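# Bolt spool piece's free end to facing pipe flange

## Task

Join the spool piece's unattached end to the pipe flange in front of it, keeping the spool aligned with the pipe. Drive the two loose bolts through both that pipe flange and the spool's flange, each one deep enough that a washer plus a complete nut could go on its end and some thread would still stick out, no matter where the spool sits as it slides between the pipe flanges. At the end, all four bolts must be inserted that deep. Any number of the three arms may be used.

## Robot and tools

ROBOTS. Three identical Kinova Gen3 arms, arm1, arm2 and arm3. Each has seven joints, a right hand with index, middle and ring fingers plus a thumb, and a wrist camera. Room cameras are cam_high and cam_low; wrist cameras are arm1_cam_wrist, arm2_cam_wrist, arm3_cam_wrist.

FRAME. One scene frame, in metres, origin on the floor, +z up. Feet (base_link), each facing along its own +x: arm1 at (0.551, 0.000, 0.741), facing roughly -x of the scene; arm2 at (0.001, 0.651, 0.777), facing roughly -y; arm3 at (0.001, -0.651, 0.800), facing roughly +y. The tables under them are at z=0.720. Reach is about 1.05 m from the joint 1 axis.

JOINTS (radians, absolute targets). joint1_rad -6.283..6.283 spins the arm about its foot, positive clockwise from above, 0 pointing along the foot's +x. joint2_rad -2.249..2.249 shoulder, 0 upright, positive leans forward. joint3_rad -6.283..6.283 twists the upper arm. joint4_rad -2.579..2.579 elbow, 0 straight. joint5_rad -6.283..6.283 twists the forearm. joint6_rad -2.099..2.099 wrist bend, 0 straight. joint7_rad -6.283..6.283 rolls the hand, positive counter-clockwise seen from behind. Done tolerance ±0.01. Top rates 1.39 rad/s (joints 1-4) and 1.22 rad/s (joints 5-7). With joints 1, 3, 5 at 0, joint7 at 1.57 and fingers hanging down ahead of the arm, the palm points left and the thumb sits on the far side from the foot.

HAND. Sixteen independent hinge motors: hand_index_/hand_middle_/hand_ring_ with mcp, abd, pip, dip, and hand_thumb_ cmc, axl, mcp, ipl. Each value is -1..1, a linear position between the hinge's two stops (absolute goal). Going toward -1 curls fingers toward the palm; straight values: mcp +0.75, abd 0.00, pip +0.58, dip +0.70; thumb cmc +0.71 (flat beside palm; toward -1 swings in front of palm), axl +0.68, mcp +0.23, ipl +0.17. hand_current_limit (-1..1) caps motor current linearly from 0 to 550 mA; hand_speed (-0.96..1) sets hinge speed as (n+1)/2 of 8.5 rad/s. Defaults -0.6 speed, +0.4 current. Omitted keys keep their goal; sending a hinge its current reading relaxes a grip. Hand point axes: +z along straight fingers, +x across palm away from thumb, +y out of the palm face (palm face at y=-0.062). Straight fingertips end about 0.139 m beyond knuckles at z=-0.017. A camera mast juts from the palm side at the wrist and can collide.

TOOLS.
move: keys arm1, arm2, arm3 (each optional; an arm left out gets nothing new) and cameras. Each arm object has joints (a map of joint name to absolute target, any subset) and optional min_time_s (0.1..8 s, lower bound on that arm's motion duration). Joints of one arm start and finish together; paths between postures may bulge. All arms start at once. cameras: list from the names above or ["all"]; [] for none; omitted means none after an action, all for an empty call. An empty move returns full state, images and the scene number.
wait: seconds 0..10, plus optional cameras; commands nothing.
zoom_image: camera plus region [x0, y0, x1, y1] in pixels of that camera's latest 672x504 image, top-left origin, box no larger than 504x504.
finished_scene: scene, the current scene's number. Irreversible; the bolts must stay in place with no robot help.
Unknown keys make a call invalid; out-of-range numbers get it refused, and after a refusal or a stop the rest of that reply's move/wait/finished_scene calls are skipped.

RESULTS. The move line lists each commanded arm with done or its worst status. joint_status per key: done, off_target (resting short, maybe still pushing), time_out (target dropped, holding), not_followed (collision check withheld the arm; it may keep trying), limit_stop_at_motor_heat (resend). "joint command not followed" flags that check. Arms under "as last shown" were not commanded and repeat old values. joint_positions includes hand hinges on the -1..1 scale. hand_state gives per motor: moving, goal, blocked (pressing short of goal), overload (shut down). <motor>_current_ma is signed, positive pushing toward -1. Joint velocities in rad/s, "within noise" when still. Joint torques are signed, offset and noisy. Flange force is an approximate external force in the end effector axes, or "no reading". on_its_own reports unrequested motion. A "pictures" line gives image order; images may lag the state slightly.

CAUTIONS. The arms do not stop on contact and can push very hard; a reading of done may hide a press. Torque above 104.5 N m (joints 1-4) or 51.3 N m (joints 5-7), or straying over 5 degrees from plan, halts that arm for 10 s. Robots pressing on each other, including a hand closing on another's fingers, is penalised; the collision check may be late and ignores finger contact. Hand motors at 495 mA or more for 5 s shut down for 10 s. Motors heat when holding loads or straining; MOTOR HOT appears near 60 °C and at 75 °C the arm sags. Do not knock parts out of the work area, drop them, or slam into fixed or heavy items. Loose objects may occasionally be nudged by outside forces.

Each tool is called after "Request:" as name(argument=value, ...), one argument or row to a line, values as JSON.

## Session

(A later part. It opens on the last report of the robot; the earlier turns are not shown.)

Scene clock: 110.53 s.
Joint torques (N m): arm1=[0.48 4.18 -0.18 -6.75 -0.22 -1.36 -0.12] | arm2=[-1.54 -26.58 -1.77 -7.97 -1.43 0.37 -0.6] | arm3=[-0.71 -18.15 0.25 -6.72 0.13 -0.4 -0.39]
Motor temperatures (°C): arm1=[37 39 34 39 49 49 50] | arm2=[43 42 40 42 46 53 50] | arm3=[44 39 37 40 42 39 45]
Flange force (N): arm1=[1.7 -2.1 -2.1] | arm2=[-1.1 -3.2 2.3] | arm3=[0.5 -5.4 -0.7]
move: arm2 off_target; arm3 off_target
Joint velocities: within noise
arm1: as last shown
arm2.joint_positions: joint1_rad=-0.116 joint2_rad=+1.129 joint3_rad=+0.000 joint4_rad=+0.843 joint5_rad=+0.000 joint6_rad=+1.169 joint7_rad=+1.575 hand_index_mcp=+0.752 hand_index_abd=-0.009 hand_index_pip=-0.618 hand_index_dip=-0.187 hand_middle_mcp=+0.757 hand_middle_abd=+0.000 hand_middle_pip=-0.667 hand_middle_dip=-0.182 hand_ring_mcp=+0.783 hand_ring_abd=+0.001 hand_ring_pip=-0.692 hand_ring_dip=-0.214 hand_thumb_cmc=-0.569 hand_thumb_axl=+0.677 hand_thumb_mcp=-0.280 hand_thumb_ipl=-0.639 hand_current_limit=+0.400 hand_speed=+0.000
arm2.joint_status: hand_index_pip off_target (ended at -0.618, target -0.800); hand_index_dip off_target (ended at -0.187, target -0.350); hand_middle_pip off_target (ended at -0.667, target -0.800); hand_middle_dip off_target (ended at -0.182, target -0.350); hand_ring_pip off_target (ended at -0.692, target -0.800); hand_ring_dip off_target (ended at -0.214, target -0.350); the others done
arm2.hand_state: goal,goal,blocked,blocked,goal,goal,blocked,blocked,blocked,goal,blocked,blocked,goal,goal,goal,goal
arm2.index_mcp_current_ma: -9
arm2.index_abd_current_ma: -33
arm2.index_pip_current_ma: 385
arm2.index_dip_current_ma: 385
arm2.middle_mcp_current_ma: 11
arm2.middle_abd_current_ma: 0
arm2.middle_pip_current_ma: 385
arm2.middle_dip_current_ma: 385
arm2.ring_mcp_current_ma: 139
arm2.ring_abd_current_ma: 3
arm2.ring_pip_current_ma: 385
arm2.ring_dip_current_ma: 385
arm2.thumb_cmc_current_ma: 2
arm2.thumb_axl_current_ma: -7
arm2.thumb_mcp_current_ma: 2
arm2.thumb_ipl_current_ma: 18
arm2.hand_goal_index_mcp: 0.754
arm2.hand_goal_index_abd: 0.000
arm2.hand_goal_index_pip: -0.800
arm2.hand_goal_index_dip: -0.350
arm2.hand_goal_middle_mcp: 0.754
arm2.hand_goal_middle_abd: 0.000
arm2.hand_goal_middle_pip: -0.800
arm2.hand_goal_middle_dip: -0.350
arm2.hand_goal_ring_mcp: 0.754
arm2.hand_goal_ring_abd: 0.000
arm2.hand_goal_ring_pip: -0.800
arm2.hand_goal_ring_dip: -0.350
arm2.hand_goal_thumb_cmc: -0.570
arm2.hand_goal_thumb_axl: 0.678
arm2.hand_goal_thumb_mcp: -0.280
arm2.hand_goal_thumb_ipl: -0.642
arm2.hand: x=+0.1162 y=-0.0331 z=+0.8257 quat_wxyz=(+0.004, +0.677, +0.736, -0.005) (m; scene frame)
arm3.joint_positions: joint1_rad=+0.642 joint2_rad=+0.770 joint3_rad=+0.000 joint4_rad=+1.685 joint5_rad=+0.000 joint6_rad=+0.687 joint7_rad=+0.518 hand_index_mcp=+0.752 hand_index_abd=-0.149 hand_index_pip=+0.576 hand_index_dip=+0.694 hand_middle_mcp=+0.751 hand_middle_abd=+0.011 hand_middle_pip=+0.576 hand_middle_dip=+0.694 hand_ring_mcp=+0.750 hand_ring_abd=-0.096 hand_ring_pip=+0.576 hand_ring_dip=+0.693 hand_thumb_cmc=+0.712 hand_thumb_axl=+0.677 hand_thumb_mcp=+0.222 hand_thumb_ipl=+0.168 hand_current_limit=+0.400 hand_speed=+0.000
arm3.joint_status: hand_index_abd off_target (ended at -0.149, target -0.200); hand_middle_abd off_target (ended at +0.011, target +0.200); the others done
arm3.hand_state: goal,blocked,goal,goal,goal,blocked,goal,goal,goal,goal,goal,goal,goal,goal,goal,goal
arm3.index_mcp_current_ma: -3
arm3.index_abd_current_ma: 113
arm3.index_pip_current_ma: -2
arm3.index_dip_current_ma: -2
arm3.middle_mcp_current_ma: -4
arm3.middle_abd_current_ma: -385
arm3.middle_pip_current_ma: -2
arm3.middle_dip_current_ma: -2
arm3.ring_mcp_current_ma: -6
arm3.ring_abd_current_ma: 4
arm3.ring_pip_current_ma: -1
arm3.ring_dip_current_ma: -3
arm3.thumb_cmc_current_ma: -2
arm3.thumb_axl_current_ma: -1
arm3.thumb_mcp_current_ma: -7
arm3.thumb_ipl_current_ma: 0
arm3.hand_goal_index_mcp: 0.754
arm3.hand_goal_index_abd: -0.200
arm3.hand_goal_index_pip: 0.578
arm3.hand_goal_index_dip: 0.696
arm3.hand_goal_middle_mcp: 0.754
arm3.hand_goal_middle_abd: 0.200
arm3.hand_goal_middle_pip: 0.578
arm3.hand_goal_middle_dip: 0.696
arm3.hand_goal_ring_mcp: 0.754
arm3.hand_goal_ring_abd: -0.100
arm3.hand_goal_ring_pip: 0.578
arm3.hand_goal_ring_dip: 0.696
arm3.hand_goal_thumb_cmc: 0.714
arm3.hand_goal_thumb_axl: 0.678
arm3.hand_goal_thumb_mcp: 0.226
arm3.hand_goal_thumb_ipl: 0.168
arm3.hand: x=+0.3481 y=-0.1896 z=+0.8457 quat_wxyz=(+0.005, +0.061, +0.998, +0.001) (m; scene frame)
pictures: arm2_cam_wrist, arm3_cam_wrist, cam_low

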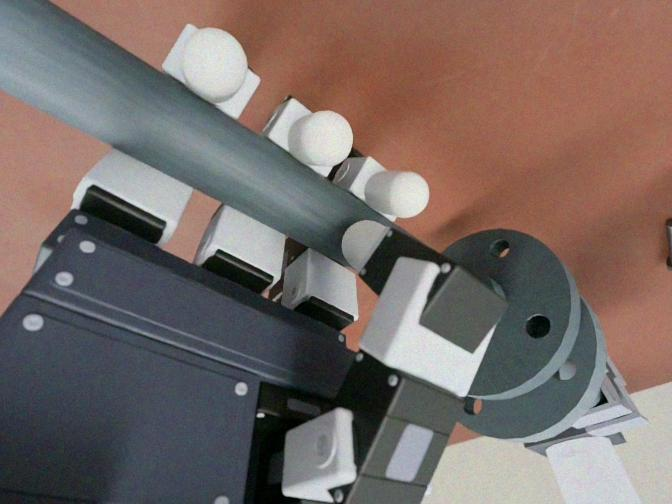

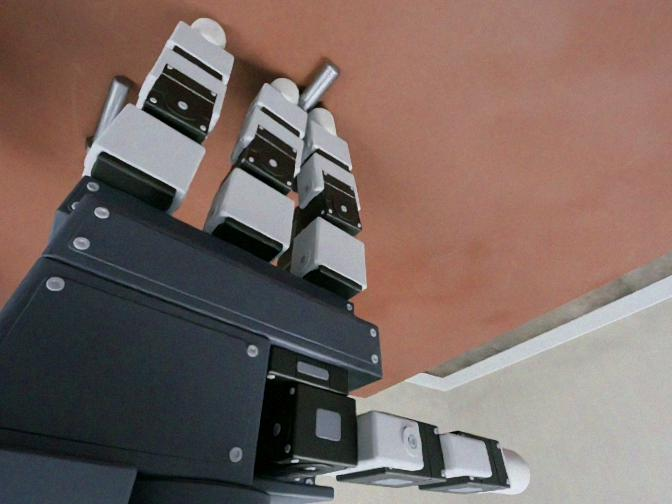

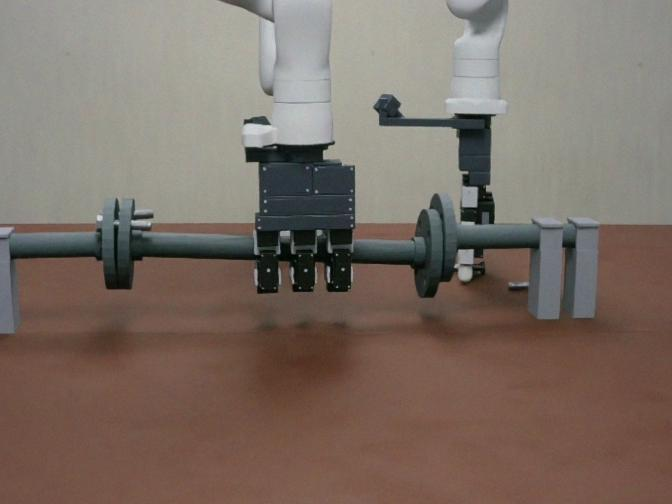

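Request:
move(
  arm2={"joints":{"joint1_rad":-0.1163,"joint2_rad":1.1153,"joint4_rad":0.8345,"joint6_rad":1.1918},"min_time_s":1.5},
  arm3={"joints":{"joint1_rad":0.6432,"joint2_rad":0.6289,"joint4_rad":1.6179,"joint6_rad":0.8948,"joint7_rad":0.5196},"min_time_s":2},
  cameras=["arm2_cam_wrist","arm3_cam_wrist","cam_low","cam_high"],
)

Request:
zoom_image(
  camera="arm3_cam_wrist",
  region=[200, 0, 450, 250],
)

Request:
zoom_image(
  camera="cam_low",
  region=[230, 120, 530, 340],
)

Request:
zoom_image(
  camera="arm2_cam_wrist",
  region=[400, 200, 672, 472],
)

Scene clock: 116.13 s.
Joint torques (N m): arm1=[0.57 4.18 -0.16 -6.77 -0.21 -1.38 -0.17] | arm2=[-1.38 -28 -1.61 -8.41 -1.31 1.03 -0.47] | arm3=[-0.73 -17.3 0.26 -8 0.07 -0.44 -0.36]
Motor temperatures (°C): arm1=[37 39 34 39 49 49 50] | arm2=[43 43 40 42 46 53 50] | arm3=[44 39 37 40 42 39 45]
Flange force (N): arm1=[1.8 -2.3 -2.1] | arm2=[-0.5 -2.8 5.5] | arm3=[0.7 -5.7 0.2]
move: arm2 done; arm3 done
Joint velocities: within noise
arm1: as last shown
arm2.joint_positions: joint1_rad=-0.116 joint2_rad=+1.115 joint3_rad=+0.000 joint4_rad=+0.835 joint5_rad=+0.000 joint6_rad=+1.192 joint7_rad=+1.575 hand_index_mcp=+0.734 hand_index_abd=-0.006 hand_index_pip=-0.659 hand_index_dip=-0.193 hand_middle_mcp=+0.758 hand_middle_abd=+0.000 hand_middle_pip=-0.685 hand_middle_dip=-0.182 hand_ring_mcp=+0.798 hand_ring_abd=+0.001 hand_ring_pip=-0.682 hand_ring_dip=-0.222 hand_thumb_cmc=-0.570 hand_thumb_axl=+0.675 hand_thumb_mcp=-0.277 hand_thumb_ipl=-0.643 hand_current_limit=+0.400 hand_speed=+0.000
arm2.joint_status: all done
arm2.hand_state: blocked,goal,blocked,blocked,goal,goal,blocked,blocked,blocked,goal,blocked,blocked,goal,goal,goal,goal
arm2.index_mcp_current_ma: -95
arm2.index_abd_current_ma: -21
arm2.index_pip_current_ma: 385
arm2.index_dip_current_ma: 385
arm2.middle_mcp_current_ma: 17
arm2.middle_abd_current_ma: 0
arm2.middle_pip_current_ma: 385
arm2.middle_dip_current_ma: 385
arm2.ring_mcp_current_ma: 215
arm2.ring_abd_current_ma: 3
arm2.ring_pip_current_ma: 385
arm2.ring_dip_current_ma: 385
arm2.thumb_cmc_current_ma: 2
arm2.thumb_axl_current_ma: -14
arm2.thumb_mcp_current_ma: 15
arm2.thumb_ipl_current_ma: -7
arm2.hand_goal_index_mcp: 0.754
arm2.hand_goal_index_abd: 0.000
arm2.hand_goal_index_pip: -0.800
arm2.hand_goal_index_dip: -0.350
arm2.hand_goal_middle_mcp: 0.754
arm2.hand_goal_middle_abd: 0.000
arm2.hand_goal_middle_pip: -0.800
arm2.hand_goal_middle_dip: -0.350
arm2.hand_goal_ring_mcp: 0.754
arm2.hand_goal_ring_abd: 0.000
arm2.hand_goal_ring_pip: -0.800
arm2.hand_goal_ring_dip: -0.350
arm2.hand_goal_thumb_cmc: -0.570
arm2.hand_goal_thumb_axl: 0.678
arm2.hand_goal_thumb_mcp: -0.280
arm2.hand_goal_thumb_ipl: -0.642
arm2.on_its_own: hand_index_pip moved -0.041 toward your old target -0.800
arm2.hand: x=+0.1161 y=-0.0331 z=+0.8376 quat_wxyz=(+0.004, +0.677, +0.736, -0.005) (m; scene frame)
arm3.joint_positions: joint1_rad=+0.643 joint2_rad=+0.629 joint3_rad=+0.000 joint4_rad=+1.618 joint5_rad=+0.000 joint6_rad=+0.895 joint7_rad=+0.520 hand_index_mcp=+0.752 hand_index_abd=-0.149 hand_index_pip=+0.576 hand_index_dip=+0.694 hand_middle_mcp=+0.751 hand_middle_abd=+0.011 hand_middle_pip=+0.576 hand_middle_dip=+0.694 hand_ring_mcp=+0.750 hand_ring_abd=-0.096 hand_ring_pip=+0.576 hand_ring_dip=+0.693 hand_thumb_cmc=+0.712 hand_thumb_axl=+0.677 hand_thumb_mcp=+0.222 hand_thumb_ipl=+0.168 hand_current_limit=+0.400 hand_speed=+0.000
arm3.joint_status: all done
arm3.hand_state: goal,blocked,goal,goal,goal,blocked,goal,goal,goal,goal,goal,goal,goal,goal,goal,goal
arm3.index_mcp_current_ma: -3
arm3.index_abd_current_ma: 113
arm3.index_pip_current_ma: -2
arm3.index_dip_current_ma: -2
arm3.middle_mcp_current_ma: -4
arm3.middle_abd_current_ma: -385
arm3.middle_pip_current_ma: -2
arm3.middle_dip_current_ma: -2
arm3.ring_mcp_current_ma: -6
arm3.ring_abd_current_ma: 3
arm3.ring_pip_current_ma: -1
arm3.ring_dip_current_ma: -3
arm3.thumb_cmc_current_ma: -2
arm3.thumb_axl_current_ma: -1
arm3.thumb_mcp_current_ma: -7
arm3.thumb_ipl_current_ma: 0
arm3.hand_goal_index_mcp: 0.754
arm3.hand_goal_index_abd: -0.200
arm3.hand_goal_index_pip: 0.578
arm3.hand_goal_index_dip: 0.696
arm3.hand_goal_middle_mcp: 0.754
arm3.hand_goal_middle_abd: 0.200
arm3.hand_goal_middle_pip: 0.578
arm3.hand_goal_middle_dip: 0.696
arm3.hand_goal_ring_mcp: 0.754
arm3.hand_goal_ring_abd: -0.100
arm3.hand_goal_ring_pip: 0.578
arm3.hand_goal_ring_dip: 0.696
arm3.hand_goal_thumb_cmc: 0.714
arm3.hand_goal_thumb_axl: 0.678
arm3.hand_goal_thumb_mcp: 0.226
arm3.hand_goal_thumb_ipl: 0.168
arm3.hand: x=+0.3480 y=-0.1895 z=+0.9303 quat_wxyz=(+0.005, +0.061, +0.998, +0.001) (m; scene frame)
pictures: arm2_cam_wrist, arm3_cam_wrist, cam_high, cam_low

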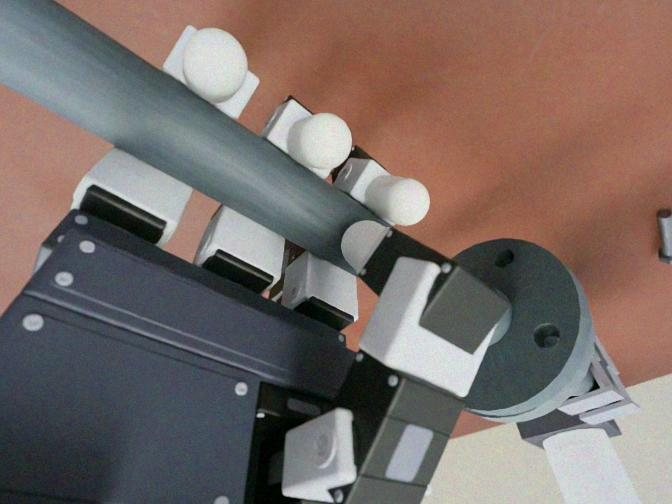

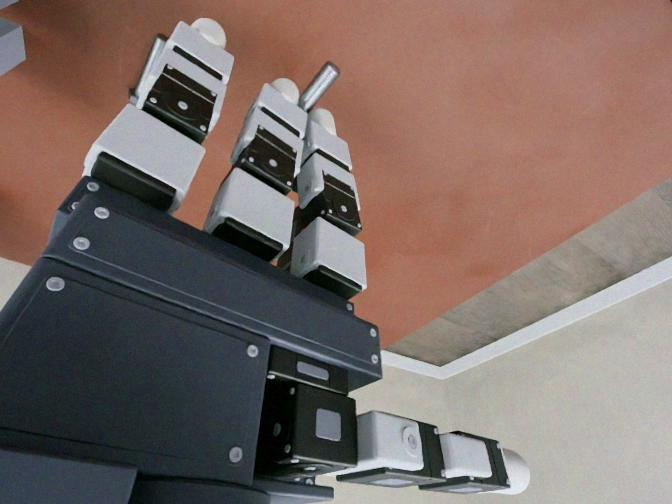

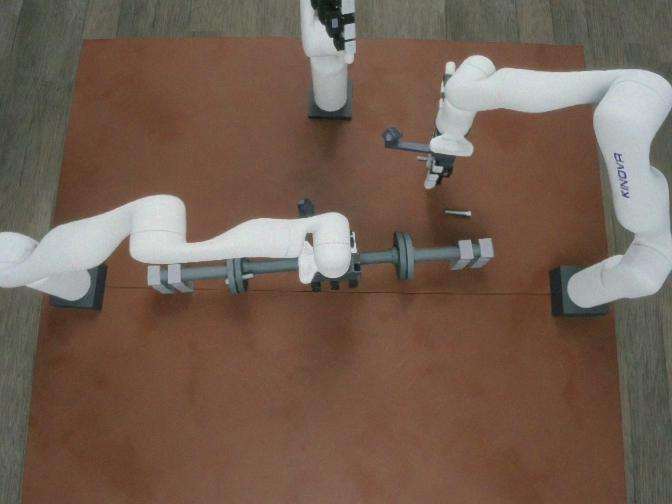

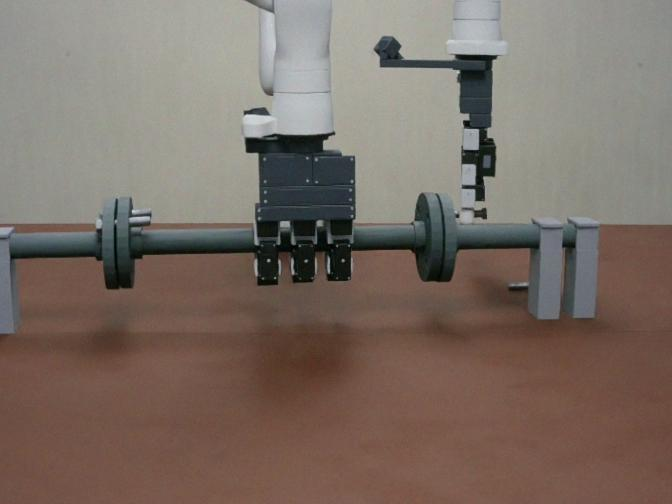

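Scaled by 2.016.

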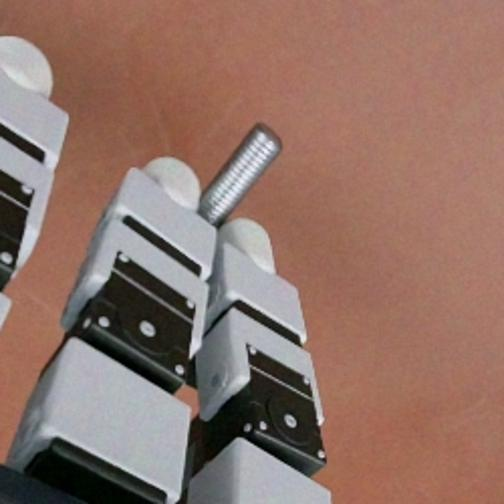

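Scaled by 1.680.

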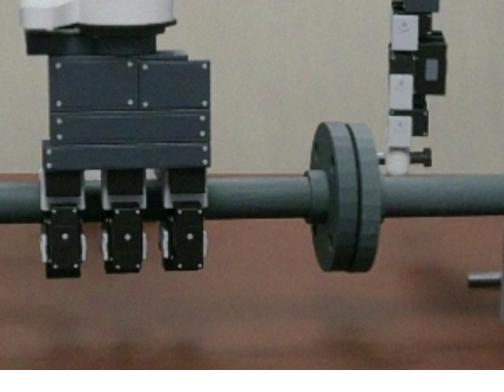

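Scaled by 1.853.

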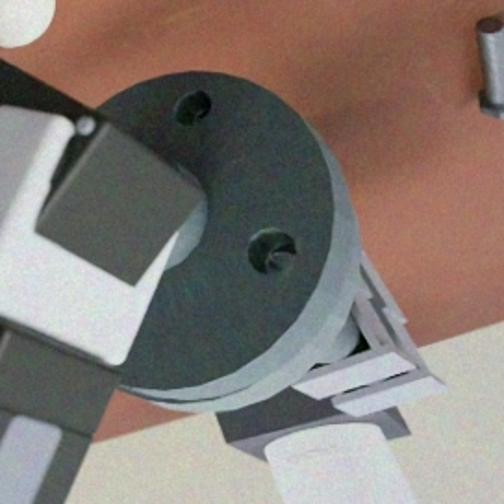

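Request:
move(
  arm3={"joints":{"joint1_rad":0.1131,"joint2_rad":0.244,"joint4_rad":1.8072,"joint6_rad":1.0904,"joint7_rad":0.1958,"hand_ring_mcp":-0.0685,"hand_ring_pip":-0.299,"hand_ring_dip":-0.174},"min_time_s":3},
  cameras=["arm2_cam_wrist","arm3_cam_wrist","cam_low","cam_high"],
)

Request:
zoom_image(
  camera="arm3_cam_wrist",
  region=[200, 0, 600, 300],
)

Request:
zoom_image(
  camera="cam_low",
  region=[380, 100, 580, 300],
)

Request:
zoom_image(
  camera="cam_high",
  region=[370, 200, 510, 300],
)

Scene clock: 131.37 s.
Joint torques (N m): arm1=[0.55 4.14 -0.14 -6.76 -0.19 -1.37 -0.14] | arm2=[-1.39 -28 -1.61 -8.41 -1.33 1.02 -0.48] | arm3=[-0.68 -11.65 0.13 -8.85 0.15 -0.52 -0.41]
Motor temperatures (°C): arm1=[37 39 34 39 49 49 50] | arm2=[42 44 40 42 46 53 50] | arm3=[44 40 37 40 42 39 45]
Flange force (N): arm1=[1.7 -2.1 -2.1] | arm2=[-0.5 -2.8 5.5] | arm3=[-1.7 -5.0 1.3]
move: arm3 done
Joint velocities: within noise
arm1: as last shown
arm2.joint_positions: joint1_rad=-0.116 joint2_rad=+1.115 joint3_rad=+0.000 joint4_rad=+0.835 joint5_rad=+0.000 joint6_rad=+1.192 joint7_rad=+1.575 hand_index_mcp=+0.734 hand_index_abd=-0.006 hand_index_pip=-0.659 hand_index_dip=-0.193 hand_middle_mcp=+0.758 hand_middle_abd=+0.000 hand_middle_pip=-0.685 hand_middle_dip=-0.182 hand_ring_mcp=+0.798 hand_ring_abd=+0.001 hand_ring_pip=-0.682 hand_ring_dip=-0.222 hand_thumb_cmc=-0.570 hand_thumb_axl=+0.675 hand_thumb_mcp=-0.277 hand_thumb_ipl=-0.643 hand_current_limit=+0.400 hand_speed=+0.000
arm2.joint_status: not commanded
arm2.hand_state: blocked,goal,blocked,blocked,goal,goal,blocked,blocked,blocked,goal,blocked,blocked,goal,goal,goal,goal
arm2.index_mcp_current_ma: -95
arm2.index_abd_current_ma: -21
arm2.index_pip_current_ma: 385
arm2.index_dip_current_ma: 385
arm2.middle_mcp_current_ma: 17
arm2.middle_abd_current_ma: 0
arm2.middle_pip_current_ma: 385
arm2.middle_dip_current_ma: 385
arm2.ring_mcp_current_ma: 215
arm2.ring_abd_current_ma: 3
arm2.ring_pip_current_ma: 385
arm2.ring_dip_current_ma: 385
arm2.thumb_cmc_current_ma: 2
arm2.thumb_axl_current_ma: -14
arm2.thumb_mcp_current_ma: 15
arm2.thumb_ipl_current_ma: -7
arm2.hand_goal_index_mcp: 0.754
arm2.hand_goal_index_abd: 0.000
arm2.hand_goal_index_pip: -0.800
arm2.hand_goal_index_dip: -0.350
arm2.hand_goal_middle_mcp: 0.754
arm2.hand_goal_middle_abd: 0.000
arm2.hand_goal_middle_pip: -0.800
arm2.hand_goal_middle_dip: -0.350
arm2.hand_goal_ring_mcp: 0.754
arm2.hand_goal_ring_abd: 0.000
arm2.hand_goal_ring_pip: -0.800
arm2.hand_goal_ring_dip: -0.350
arm2.hand_goal_thumb_cmc: -0.570
arm2.hand_goal_thumb_axl: 0.678
arm2.hand_goal_thumb_mcp: -0.280
arm2.hand_goal_thumb_ipl: -0.642
arm2.hand: x=+0.1161 y=-0.0331 z=+0.8376 quat_wxyz=(+0.004, +0.677, +0.736, -0.005) (m; scene frame)
arm3.joint_positions: joint1_rad=+0.113 joint2_rad=+0.244 joint3_rad=+0.000 joint4_rad=+1.807 joint5_rad=+0.000 joint6_rad=+1.090 joint7_rad=+0.196 hand_index_mcp=+0.752 hand_index_abd=-0.149 hand_index_pip=+0.576 hand_index_dip=+0.694 hand_middle_mcp=+0.751 hand_middle_abd=+0.012 hand_middle_pip=+0.576 hand_middle_dip=+0.694 hand_ring_mcp=-0.052 hand_ring_abd=-0.097 hand_ring_pip=-0.291 hand_ring_dip=-0.171 hand_thumb_cmc=+0.712 hand_thumb_axl=+0.677 hand_thumb_mcp=+0.222 hand_thumb_ipl=+0.168 hand_current_limit=+0.400 hand_speed=+0.000
arm3.joint_status: all done
arm3.hand_state: goal,blocked,goal,goal,goal,blocked,goal,goal,goal,goal,goal,goal,goal,goal,goal,goal
arm3.index_mcp_current_ma: -2
arm3.index_abd_current_ma: 116
arm3.index_pip_current_ma: -2
arm3.index_dip_current_ma: -2
arm3.middle_mcp_current_ma: -4
arm3.middle_abd_current_ma: -385
arm3.middle_pip_current_ma: -2
arm3.middle_dip_current_ma: -2
arm3.ring_mcp_current_ma: 31
arm3.ring_abd_current_ma: 3
arm3.ring_pip_current_ma: 10
arm3.ring_dip_current_ma: 3
arm3.thumb_cmc_current_ma: -2
arm3.thumb_axl_current_ma: -1
arm3.thumb_mcp_current_ma: -7
arm3.thumb_ipl_current_ma: 0
arm3.hand_goal_index_mcp: 0.754
arm3.hand_goal_index_abd: -0.200
arm3.hand_goal_index_pip: 0.578
arm3.hand_goal_index_dip: 0.696
arm3.hand_goal_middle_mcp: 0.754
arm3.hand_goal_middle_abd: 0.200
arm3.hand_goal_middle_pip: 0.578
arm3.hand_goal_middle_dip: 0.696
arm3.hand_goal_ring_mcp: -0.068
arm3.hand_goal_ring_abd: -0.100
arm3.hand_goal_ring_pip: -0.298
arm3.hand_goal_ring_dip: -0.174
arm3.hand_goal_thumb_cmc: 0.714
arm3.hand_goal_thumb_axl: 0.678
arm3.hand_goal_thumb_mcp: 0.226
arm3.hand_goal_thumb_ipl: 0.168
arm3.hand: x=+0.0816 y=-0.1891 z=+1.0470 quat_wxyz=(+0.005, -0.042, +0.999, +0.000) (m; scene frame)
pictures: arm2_cam_wrist, arm3_cam_wrist, cam_high, cam_low

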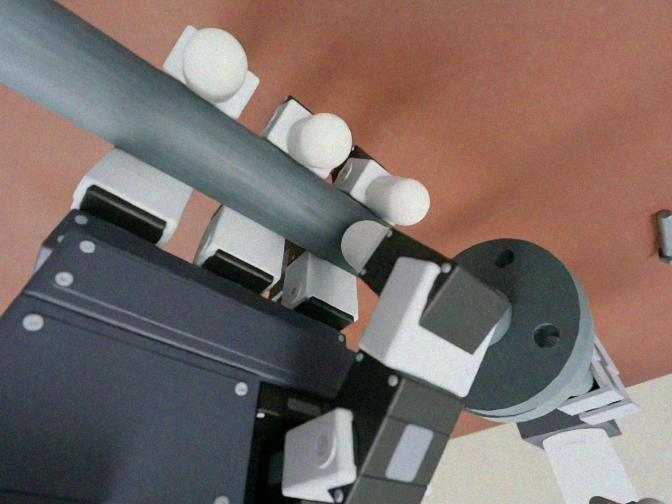

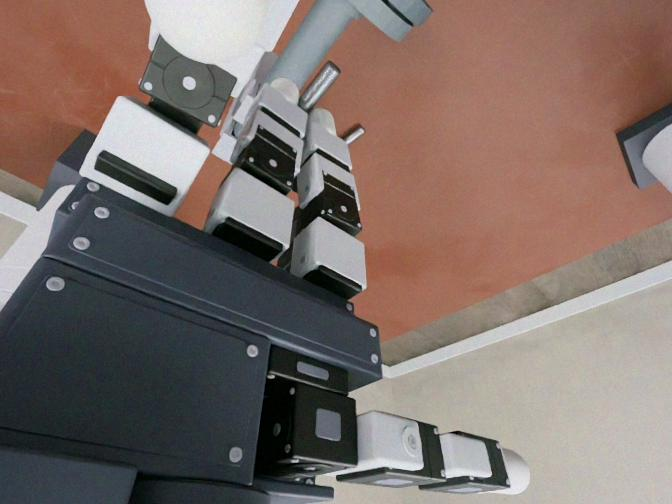

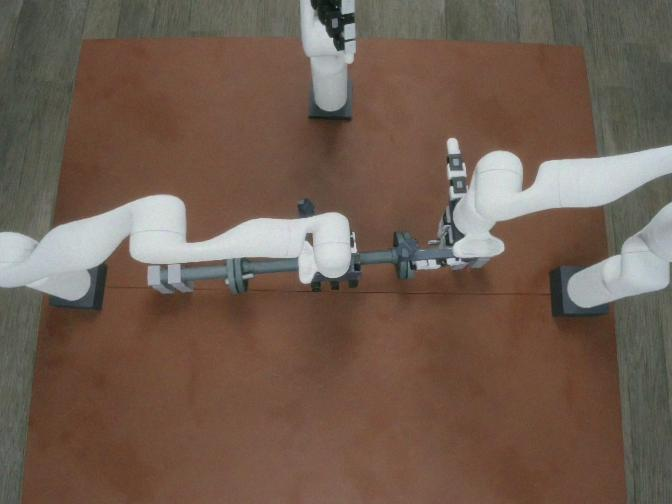

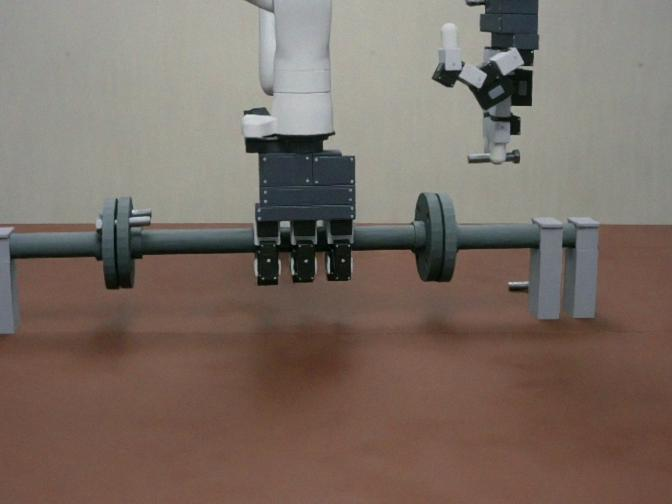

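Scaled by 1.260.

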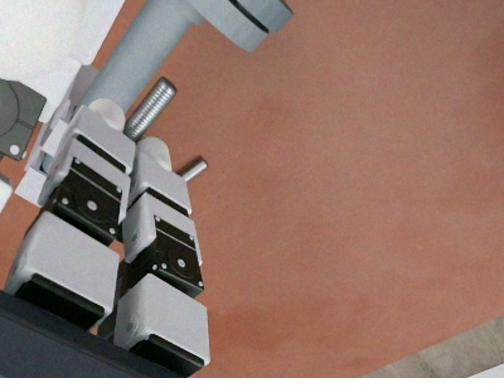

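Scaled by 2.520.

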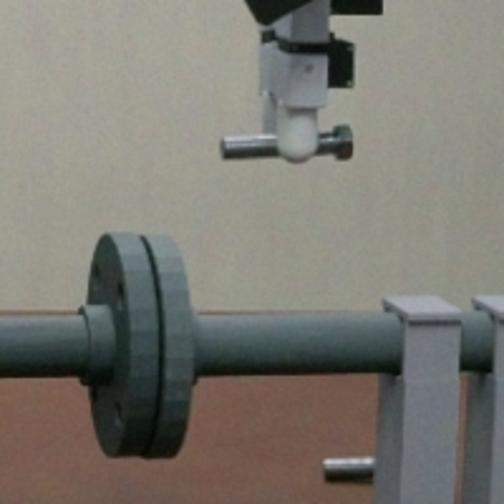

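Scaled by 3.600.

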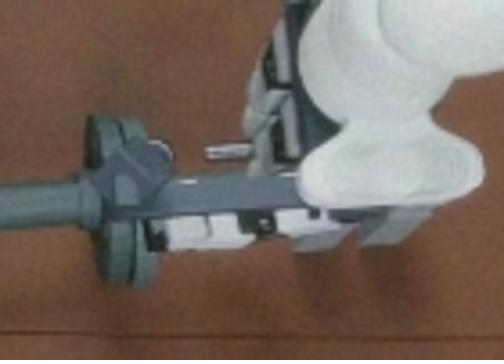

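Request:
zoom_image(
  camera="arm3_cam_wrist",
  region=[230, 0, 450, 150],
)

Request:
zoom_image(
  camera="cam_high",
  region=[380, 210, 480, 300],
)

Scaled by 2.291.

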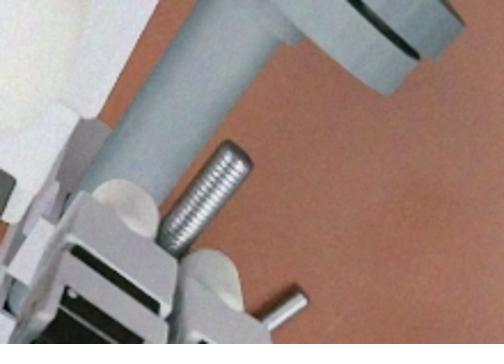

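Scaled by 5.040.

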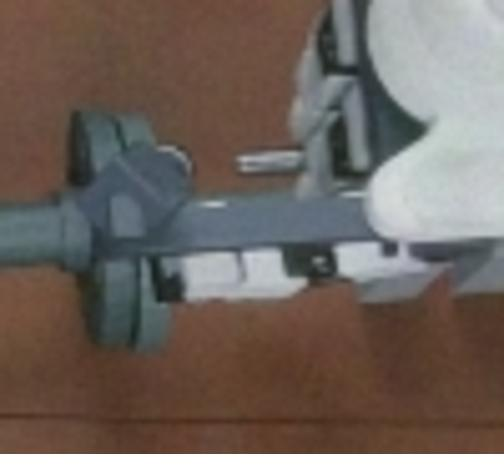

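Request:
move(
  arm3={"joints":{"joint1_rad":0.1781,"joint2_rad":0.3175,"joint4_rad":1.8902,"joint6_rad":0.9339,"joint7_rad":0.2608},"min_time_s":1.5},
  cameras=["arm3_cam_wrist","cam_low","cam_high"],
)

Request:
zoom_image(
  camera="arm3_cam_wrist",
  region=[230, 0, 450, 150],
)

Request:
zoom_image(
  camera="cam_low",
  region=[400, 130, 550, 280],
)

Request:
zoom_image(
  camera="cam_high",
  region=[380, 210, 480, 300],
)

Scene clock: 142.50 s.
Joint torques (N m): arm1=[0.49 4.25 -0.18 -6.77 -0.14 -1.39 -0.18] | arm2=[-1.38 -28 -1.64 -8.4 -1.31 1.03 -0.49] | arm3=[-0.72 -12.28 0.18 -8.21 0.07 -0.49 -0.38]
Motor temperatures (°C): arm1=[37 39 34 39 49 49 50] | arm2=[42 45 40 42 46 53 50] | arm3=[44 40 37 40 42 39 45]
Flange force (N): arm1=[2.0 -2.1 -2.1] | arm2=[-0.6 -2.8 5.5] | arm3=[-1.4 -5.3 0.8]
move: arm3 done
Joint velocities: within noise
arm1, arm2: as last shown
arm3.joint_positions: joint1_rad=+0.178 joint2_rad=+0.317 joint3_rad=+0.000 joint4_rad=+1.890 joint5_rad=+0.000 joint6_rad=+0.934 joint7_rad=+0.261 hand_index_mcp=+0.752 hand_index_abd=-0.149 hand_index_pip=+0.576 hand_index_dip=+0.694 hand_middle_mcp=+0.751 hand_middle_abd=+0.012 hand_middle_pip=+0.576 hand_middle_dip=+0.694 hand_ring_mcp=-0.052 hand_ring_abd=-0.097 hand_ring_pip=-0.291 hand_ring_dip=-0.171 hand_thumb_cmc=+0.712 hand_thumb_axl=+0.677 hand_thumb_mcp=+0.222 hand_thumb_ipl=+0.168 hand_current_limit=+0.400 hand_speed=+0.000
arm3.joint_status: all done
arm3.hand_state: goal,blocked,goal,goal,goal,blocked,goal,goal,goal,goal,goal,goal,goal,goal,goal,goal
arm3.index_mcp_current_ma: -2
arm3.index_abd_current_ma: 116
arm3.index_pip_current_ma: -2
arm3.index_dip_current_ma: -2
arm3.middle_mcp_current_ma: -4
arm3.middle_abd_current_ma: -385
arm3.middle_pip_current_ma: -2
arm3.middle_dip_current_ma: -2
arm3.ring_mcp_current_ma: 31
arm3.ring_abd_current_ma: 3
arm3.ring_pip_current_ma: 10
arm3.ring_dip_current_ma: 3
arm3.thumb_cmc_current_ma: -2
arm3.thumb_axl_current_ma: -1
arm3.thumb_mcp_current_ma: -7
arm3.thumb_ipl_current_ma: 0
arm3.hand_goal_index_mcp: 0.754
arm3.hand_goal_index_abd: -0.200
arm3.hand_goal_index_pip: 0.578
arm3.hand_goal_index_dip: 0.696
arm3.hand_goal_middle_mcp: 0.754
arm3.hand_goal_middle_abd: 0.200
arm3.hand_goal_middle_pip: 0.578
arm3.hand_goal_middle_dip: 0.696
arm3.hand_goal_ring_mcp: -0.068
arm3.hand_goal_ring_abd: -0.100
arm3.hand_goal_ring_pip: -0.298
arm3.hand_goal_ring_dip: -0.174
arm3.hand_goal_thumb_cmc: 0.714
arm3.hand_goal_thumb_axl: 0.678
arm3.hand_goal_thumb_mcp: 0.226
arm3.hand_goal_thumb_ipl: 0.168
arm3.hand: x=+0.1069 y=-0.1906 z=+0.9970 quat_wxyz=(+0.005, -0.042, +0.999, +0.000) (m; scene frame)
pictures: arm3_cam_wrist, cam_high, cam_low

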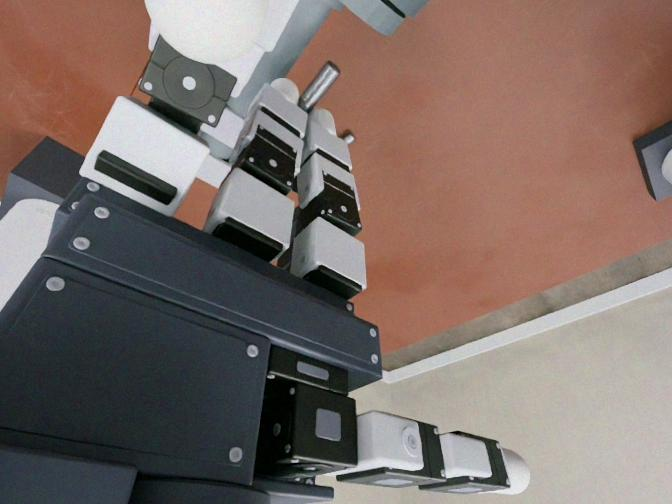

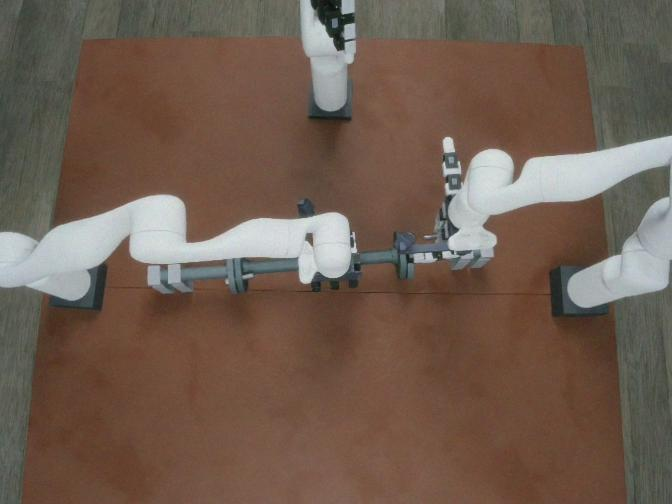

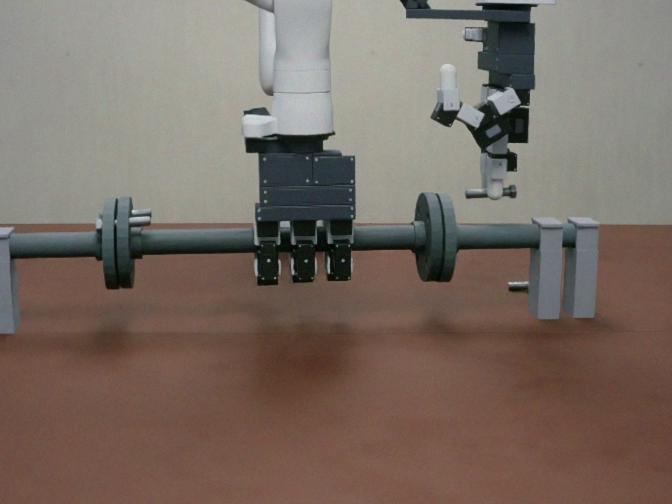

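Scaled by 2.291.

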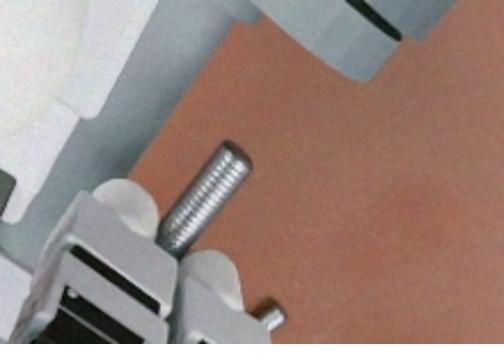

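Scaled by 3.360.

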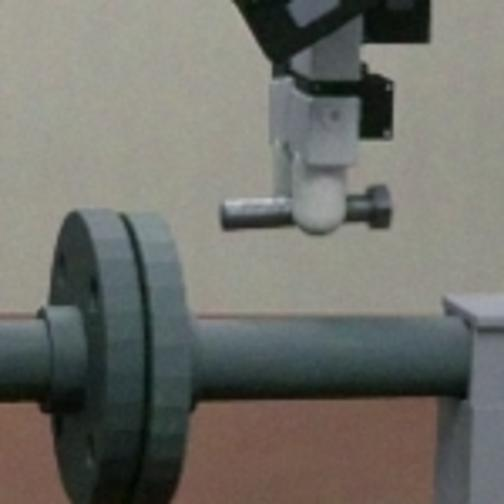

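Scaled by 5.040.

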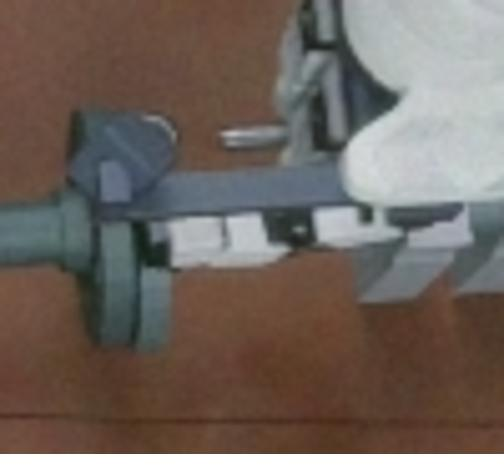

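Request:
zoom_image(
  camera="cam_low",
  region=[405, 180, 475, 300],
)

Request:
zoom_image(
  camera="cam_low",
  region=[90, 180, 170, 300],
)

Request:
zoom_image(
  camera="cam_high",
  region=[385, 220, 435, 290],
)

Scaled by 4.200.

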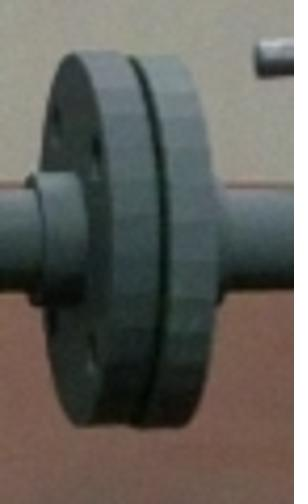

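Scaled by 4.200.

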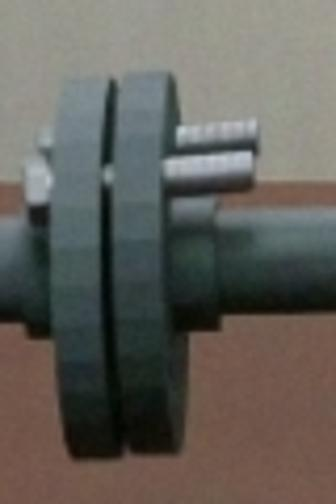

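Scaled by 7.200.

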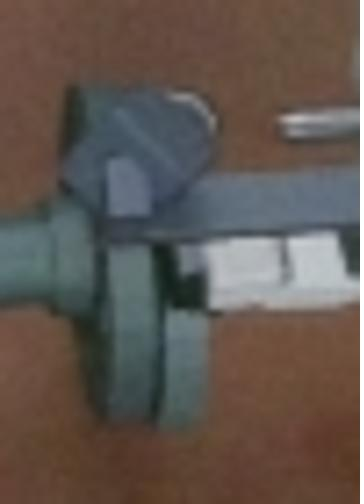

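Request:
wait(
  seconds=0,
  cameras=["arm2_cam_wrist","cam_high","cam_low"],
)

Request:
zoom_image(
  camera="arm2_cam_wrist",
  region=[480, 290, 600, 380],
)

Request:
zoom_image(
  camera="arm2_cam_wrist",
  region=[460, 220, 560, 300],
)

Request:
zoom_image(
  camera="arm2_cam_wrist",
  region=[430, 330, 620, 440],
)

Scene clock: 147.30 s.
Joint torques (N m): arm1=[0.52 4.14 -0.21 -6.83 -0.2 -1.34 -0.16] | arm2=[-1.41 -28.02 -1.62 -8.4 -1.31 1 -0.52] | arm3=[-0.72 -12.4 0.19 -8.17 0.1 -0.48 -0.37]
Motor temperatures (°C): arm1=[37 39 34 39 49 49 50] | arm2=[42 46 40 42 46 53 50] | arm3=[44 40 37 40 42 39 45]
Flange force (N): arm1=[1.8 -2.3 -1.7] | arm2=[-0.7 -2.9 5.5] | arm3=[-1.5 -5.0 0.9]
Joint velocities: within noise
arm1.joint_positions: joint1_rad=-0.132 joint2_rad=-0.586 joint3_rad=-0.115 joint4_rad=+1.425 joint5_rad=-0.022 joint6_rad=+1.936 joint7_rad=+1.699 hand_index_mcp=+0.753 hand_index_abd=+0.000 hand_index_pip=+0.577 hand_index_dip=+0.696 hand_middle_mcp=+0.753 hand_middle_abd=+0.000 hand_middle_pip=+0.577 hand_middle_dip=+0.696 hand_ring_mcp=+0.753 hand_ring_abd=+0.000 hand_ring_pip=+0.577 hand_ring_dip=+0.696 hand_thumb_cmc=+0.714 hand_thumb_axl=+0.677 hand_thumb_mcp=+0.224 hand_thumb_ipl=+0.168 hand_current_limit=+0.400 hand_speed=-0.600
arm1.joint_status: not commanded
arm1.hand_state: goal,goal,goal,goal,goal,goal,goal,goal,goal,goal,goal,goal,goal,goal,goal,goal
arm1.index_mcp_current_ma: 0
arm1.index_abd_current_ma: 0
arm1.index_pip_current_ma: 0
arm1.index_dip_current_ma: 0
arm1.middle_mcp_current_ma: 0
arm1.middle_abd_current_ma: 0
arm1.middle_pip_current_ma: 0
arm1.middle_dip_current_ma: 0
arm1.ring_mcp_current_ma: 0
arm1.ring_abd_current_ma: 0
arm1.ring_pip_current_ma: 0
arm1.ring_dip_current_ma: 0
arm1.thumb_cmc_current_ma: 0
arm1.thumb_axl_current_ma: 0
arm1.thumb_mcp_current_ma: -2
arm1.thumb_ipl_current_ma: 0
arm1.hand_goal_index_mcp: 0.754
arm1.hand_goal_index_abd: 0.000
arm1.hand_goal_index_pip: 0.576
arm1.hand_goal_index_dip: 0.696
arm1.hand_goal_middle_mcp: 0.754
arm1.hand_goal_middle_abd: 0.000
arm1.hand_goal_middle_pip: 0.576
arm1.hand_goal_middle_dip: 0.696
arm1.hand_goal_ring_mcp: 0.754
arm1.hand_goal_ring_abd: 0.000
arm1.hand_goal_ring_pip: 0.576
arm1.hand_goal_ring_dip: 0.696
arm1.hand_goal_thumb_cmc: 0.714
arm1.hand_goal_thumb_axl: 0.678
arm1.hand_goal_thumb_mcp: 0.226
arm1.hand_goal_thumb_ipl: 0.168
arm1.hand: x=+0.4529 y=-0.1006 z=+1.3062 quat_wxyz=(+0.008, -0.968, -0.174, +0.182) (m; scene frame)
arm2.joint_positions: joint1_rad=-0.116 joint2_rad=+1.115 joint3_rad=+0.000 joint4_rad=+0.835 joint5_rad=+0.000 joint6_rad=+1.192 joint7_rad=+1.575 hand_index_mcp=+0.734 hand_index_abd=-0.006 hand_index_pip=-0.659 hand_index_dip=-0.193 hand_middle_mcp=+0.758 hand_middle_abd=+0.000 hand_middle_pip=-0.685 hand_middle_dip=-0.182 hand_ring_mcp=+0.798 hand_ring_abd=+0.001 hand_ring_pip=-0.682 hand_ring_dip=-0.222 hand_thumb_cmc=-0.570 hand_thumb_axl=+0.675 hand_thumb_mcp=-0.277 hand_thumb_ipl=-0.643 hand_current_limit=+0.400 hand_speed=+0.000
arm2.joint_status: not commanded
arm2.hand_state: blocked,goal,blocked,blocked,goal,goal,blocked,blocked,blocked,goal,blocked,blocked,goal,goal,goal,goal
arm2.index_mcp_current_ma: -95
arm2.index_abd_current_ma: -21
arm2.index_pip_current_ma: 385
arm2.index_dip_current_ma: 385
arm2.middle_mcp_current_ma: 17
arm2.middle_abd_current_ma: 0
arm2.middle_pip_current_ma: 385
arm2.middle_dip_current_ma: 385
arm2.ring_mcp_current_ma: 215
arm2.ring_abd_current_ma: 3
arm2.ring_pip_current_ma: 385
arm2.ring_dip_current_ma: 385
arm2.thumb_cmc_current_ma: 2
arm2.thumb_axl_current_ma: -14
arm2.thumb_mcp_current_ma: 15
arm2.thumb_ipl_current_ma: -7
arm2.hand_goal_index_mcp: 0.754
arm2.hand_goal_index_abd: 0.000
arm2.hand_goal_index_pip: -0.800
arm2.hand_goal_index_dip: -0.350
arm2.hand_goal_middle_mcp: 0.754
arm2.hand_goal_middle_abd: 0.000
arm2.hand_goal_middle_pip: -0.800
arm2.hand_goal_middle_dip: -0.350
arm2.hand_goal_ring_mcp: 0.754
arm2.hand_goal_ring_abd: 0.000
arm2.hand_goal_ring_pip: -0.800
arm2.hand_goal_ring_dip: -0.350
arm2.hand_goal_thumb_cmc: -0.570
arm2.hand_goal_thumb_axl: 0.678
arm2.hand_goal_thumb_mcp: -0.280
arm2.hand_goal_thumb_ipl: -0.642
arm2.hand: x=+0.1161 y=-0.0331 z=+0.8376 quat_wxyz=(+0.004, +0.677, +0.736, -0.005) (m; scene frame)
arm3.joint_positions: joint1_rad=+0.178 joint2_rad=+0.318 joint3_rad=+0.000 joint4_rad=+1.890 joint5_rad=+0.000 joint6_rad=+0.934 joint7_rad=+0.261 hand_index_mcp=+0.752 hand_index_abd=-0.149 hand_index_pip=+0.576 hand_index_dip=+0.694 hand_middle_mcp=+0.751 hand_middle_abd=+0.012 hand_middle_pip=+0.576 hand_middle_dip=+0.694 hand_ring_mcp=-0.052 hand_ring_abd=-0.097 hand_ring_pip=-0.291 hand_ring_dip=-0.171 hand_thumb_cmc=+0.712 hand_thumb_axl=+0.677 hand_thumb_mcp=+0.222 hand_thumb_ipl=+0.168 hand_current_limit=+0.400 hand_speed=+0.000
arm3.joint_status: all done
arm3.hand_state: goal,blocked,goal,goal,goal,blocked,goal,goal,goal,goal,goal,goal,goal,goal,goal,goal
arm3.index_mcp_current_ma: -2
arm3.index_abd_current_ma: 116
arm3.index_pip_current_ma: -2
arm3.index_dip_current_ma: -2
arm3.middle_mcp_current_ma: -4
arm3.middle_abd_current_ma: -385
arm3.middle_pip_current_ma: -2
arm3.middle_dip_current_ma: -2
arm3.ring_mcp_current_ma: 31
arm3.ring_abd_current_ma: 3
arm3.ring_pip_current_ma: 10
arm3.ring_dip_current_ma: 3
arm3.thumb_cmc_current_ma: -2
arm3.thumb_axl_current_ma: -1
arm3.thumb_mcp_current_ma: -7
arm3.thumb_ipl_current_ma: 0
arm3.hand_goal_index_mcp: 0.754
arm3.hand_goal_index_abd: -0.200
arm3.hand_goal_index_pip: 0.578
arm3.hand_goal_index_dip: 0.696
arm3.hand_goal_middle_mcp: 0.754
arm3.hand_goal_middle_abd: 0.200
arm3.hand_goal_middle_pip: 0.578
arm3.hand_goal_middle_dip: 0.696
arm3.hand_goal_ring_mcp: -0.068
arm3.hand_goal_ring_abd: -0.100
arm3.hand_goal_ring_pip: -0.298
arm3.hand_goal_ring_dip: -0.174
arm3.hand_goal_thumb_cmc: 0.714
arm3.hand_goal_thumb_axl: 0.678
arm3.hand_goal_thumb_mcp: 0.226
arm3.hand_goal_thumb_ipl: 0.168
arm3.hand: x=+0.1069 y=-0.1906 z=+0.9970 quat_wxyz=(+0.005, -0.042, +0.999, +0.000) (m; scene frame)
pictures: arm2_cam_wrist, cam_high, cam_low

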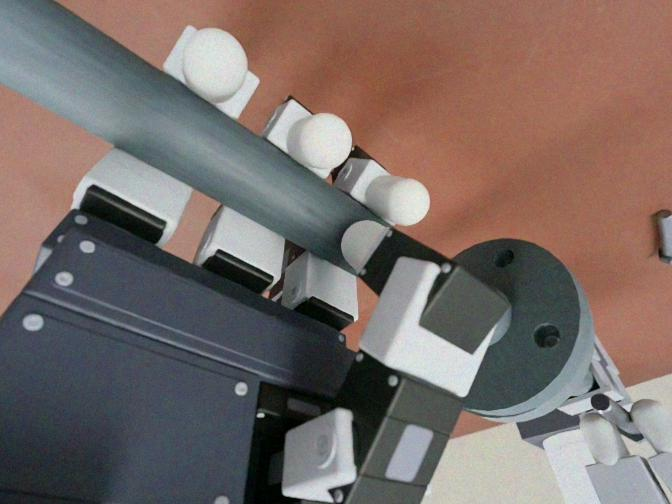

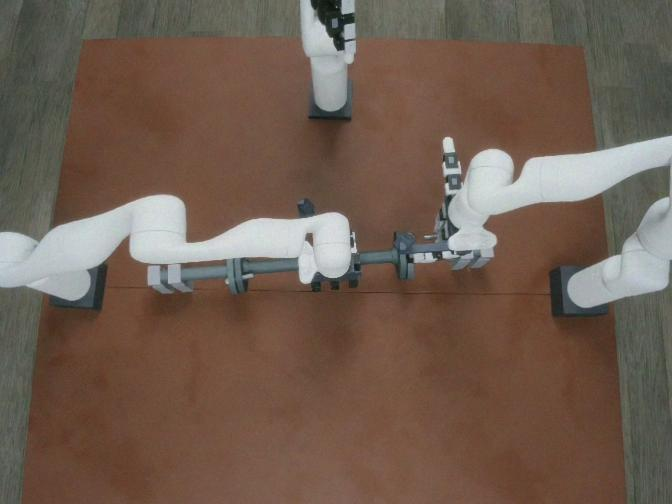

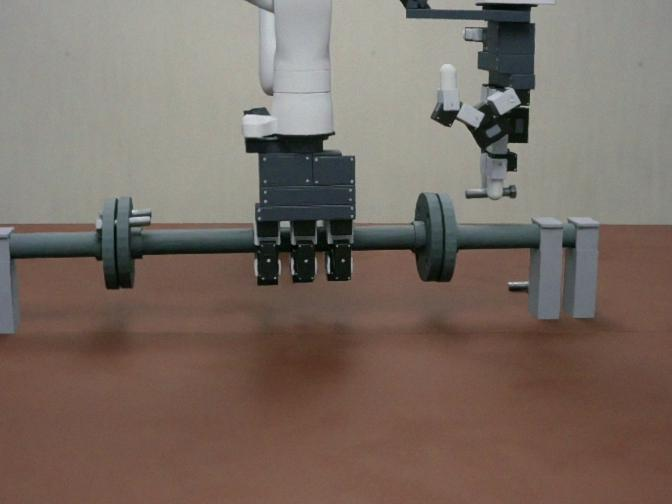

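Scaled by 4.200.

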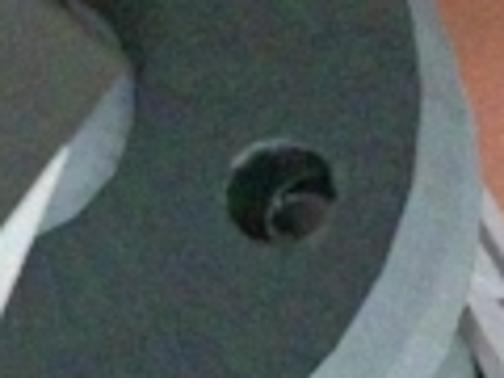

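Scaled by 5.040.

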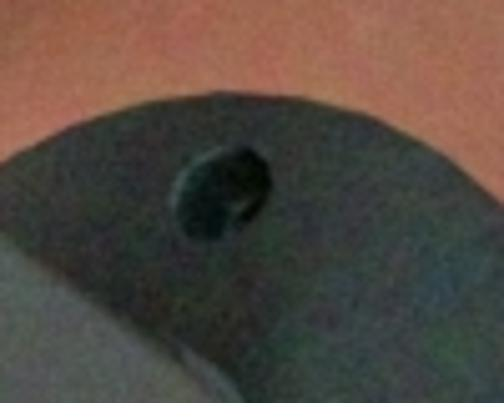

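Scaled by 2.653.

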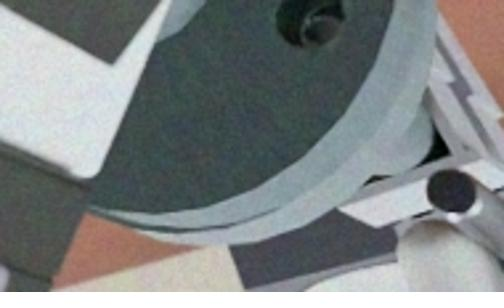

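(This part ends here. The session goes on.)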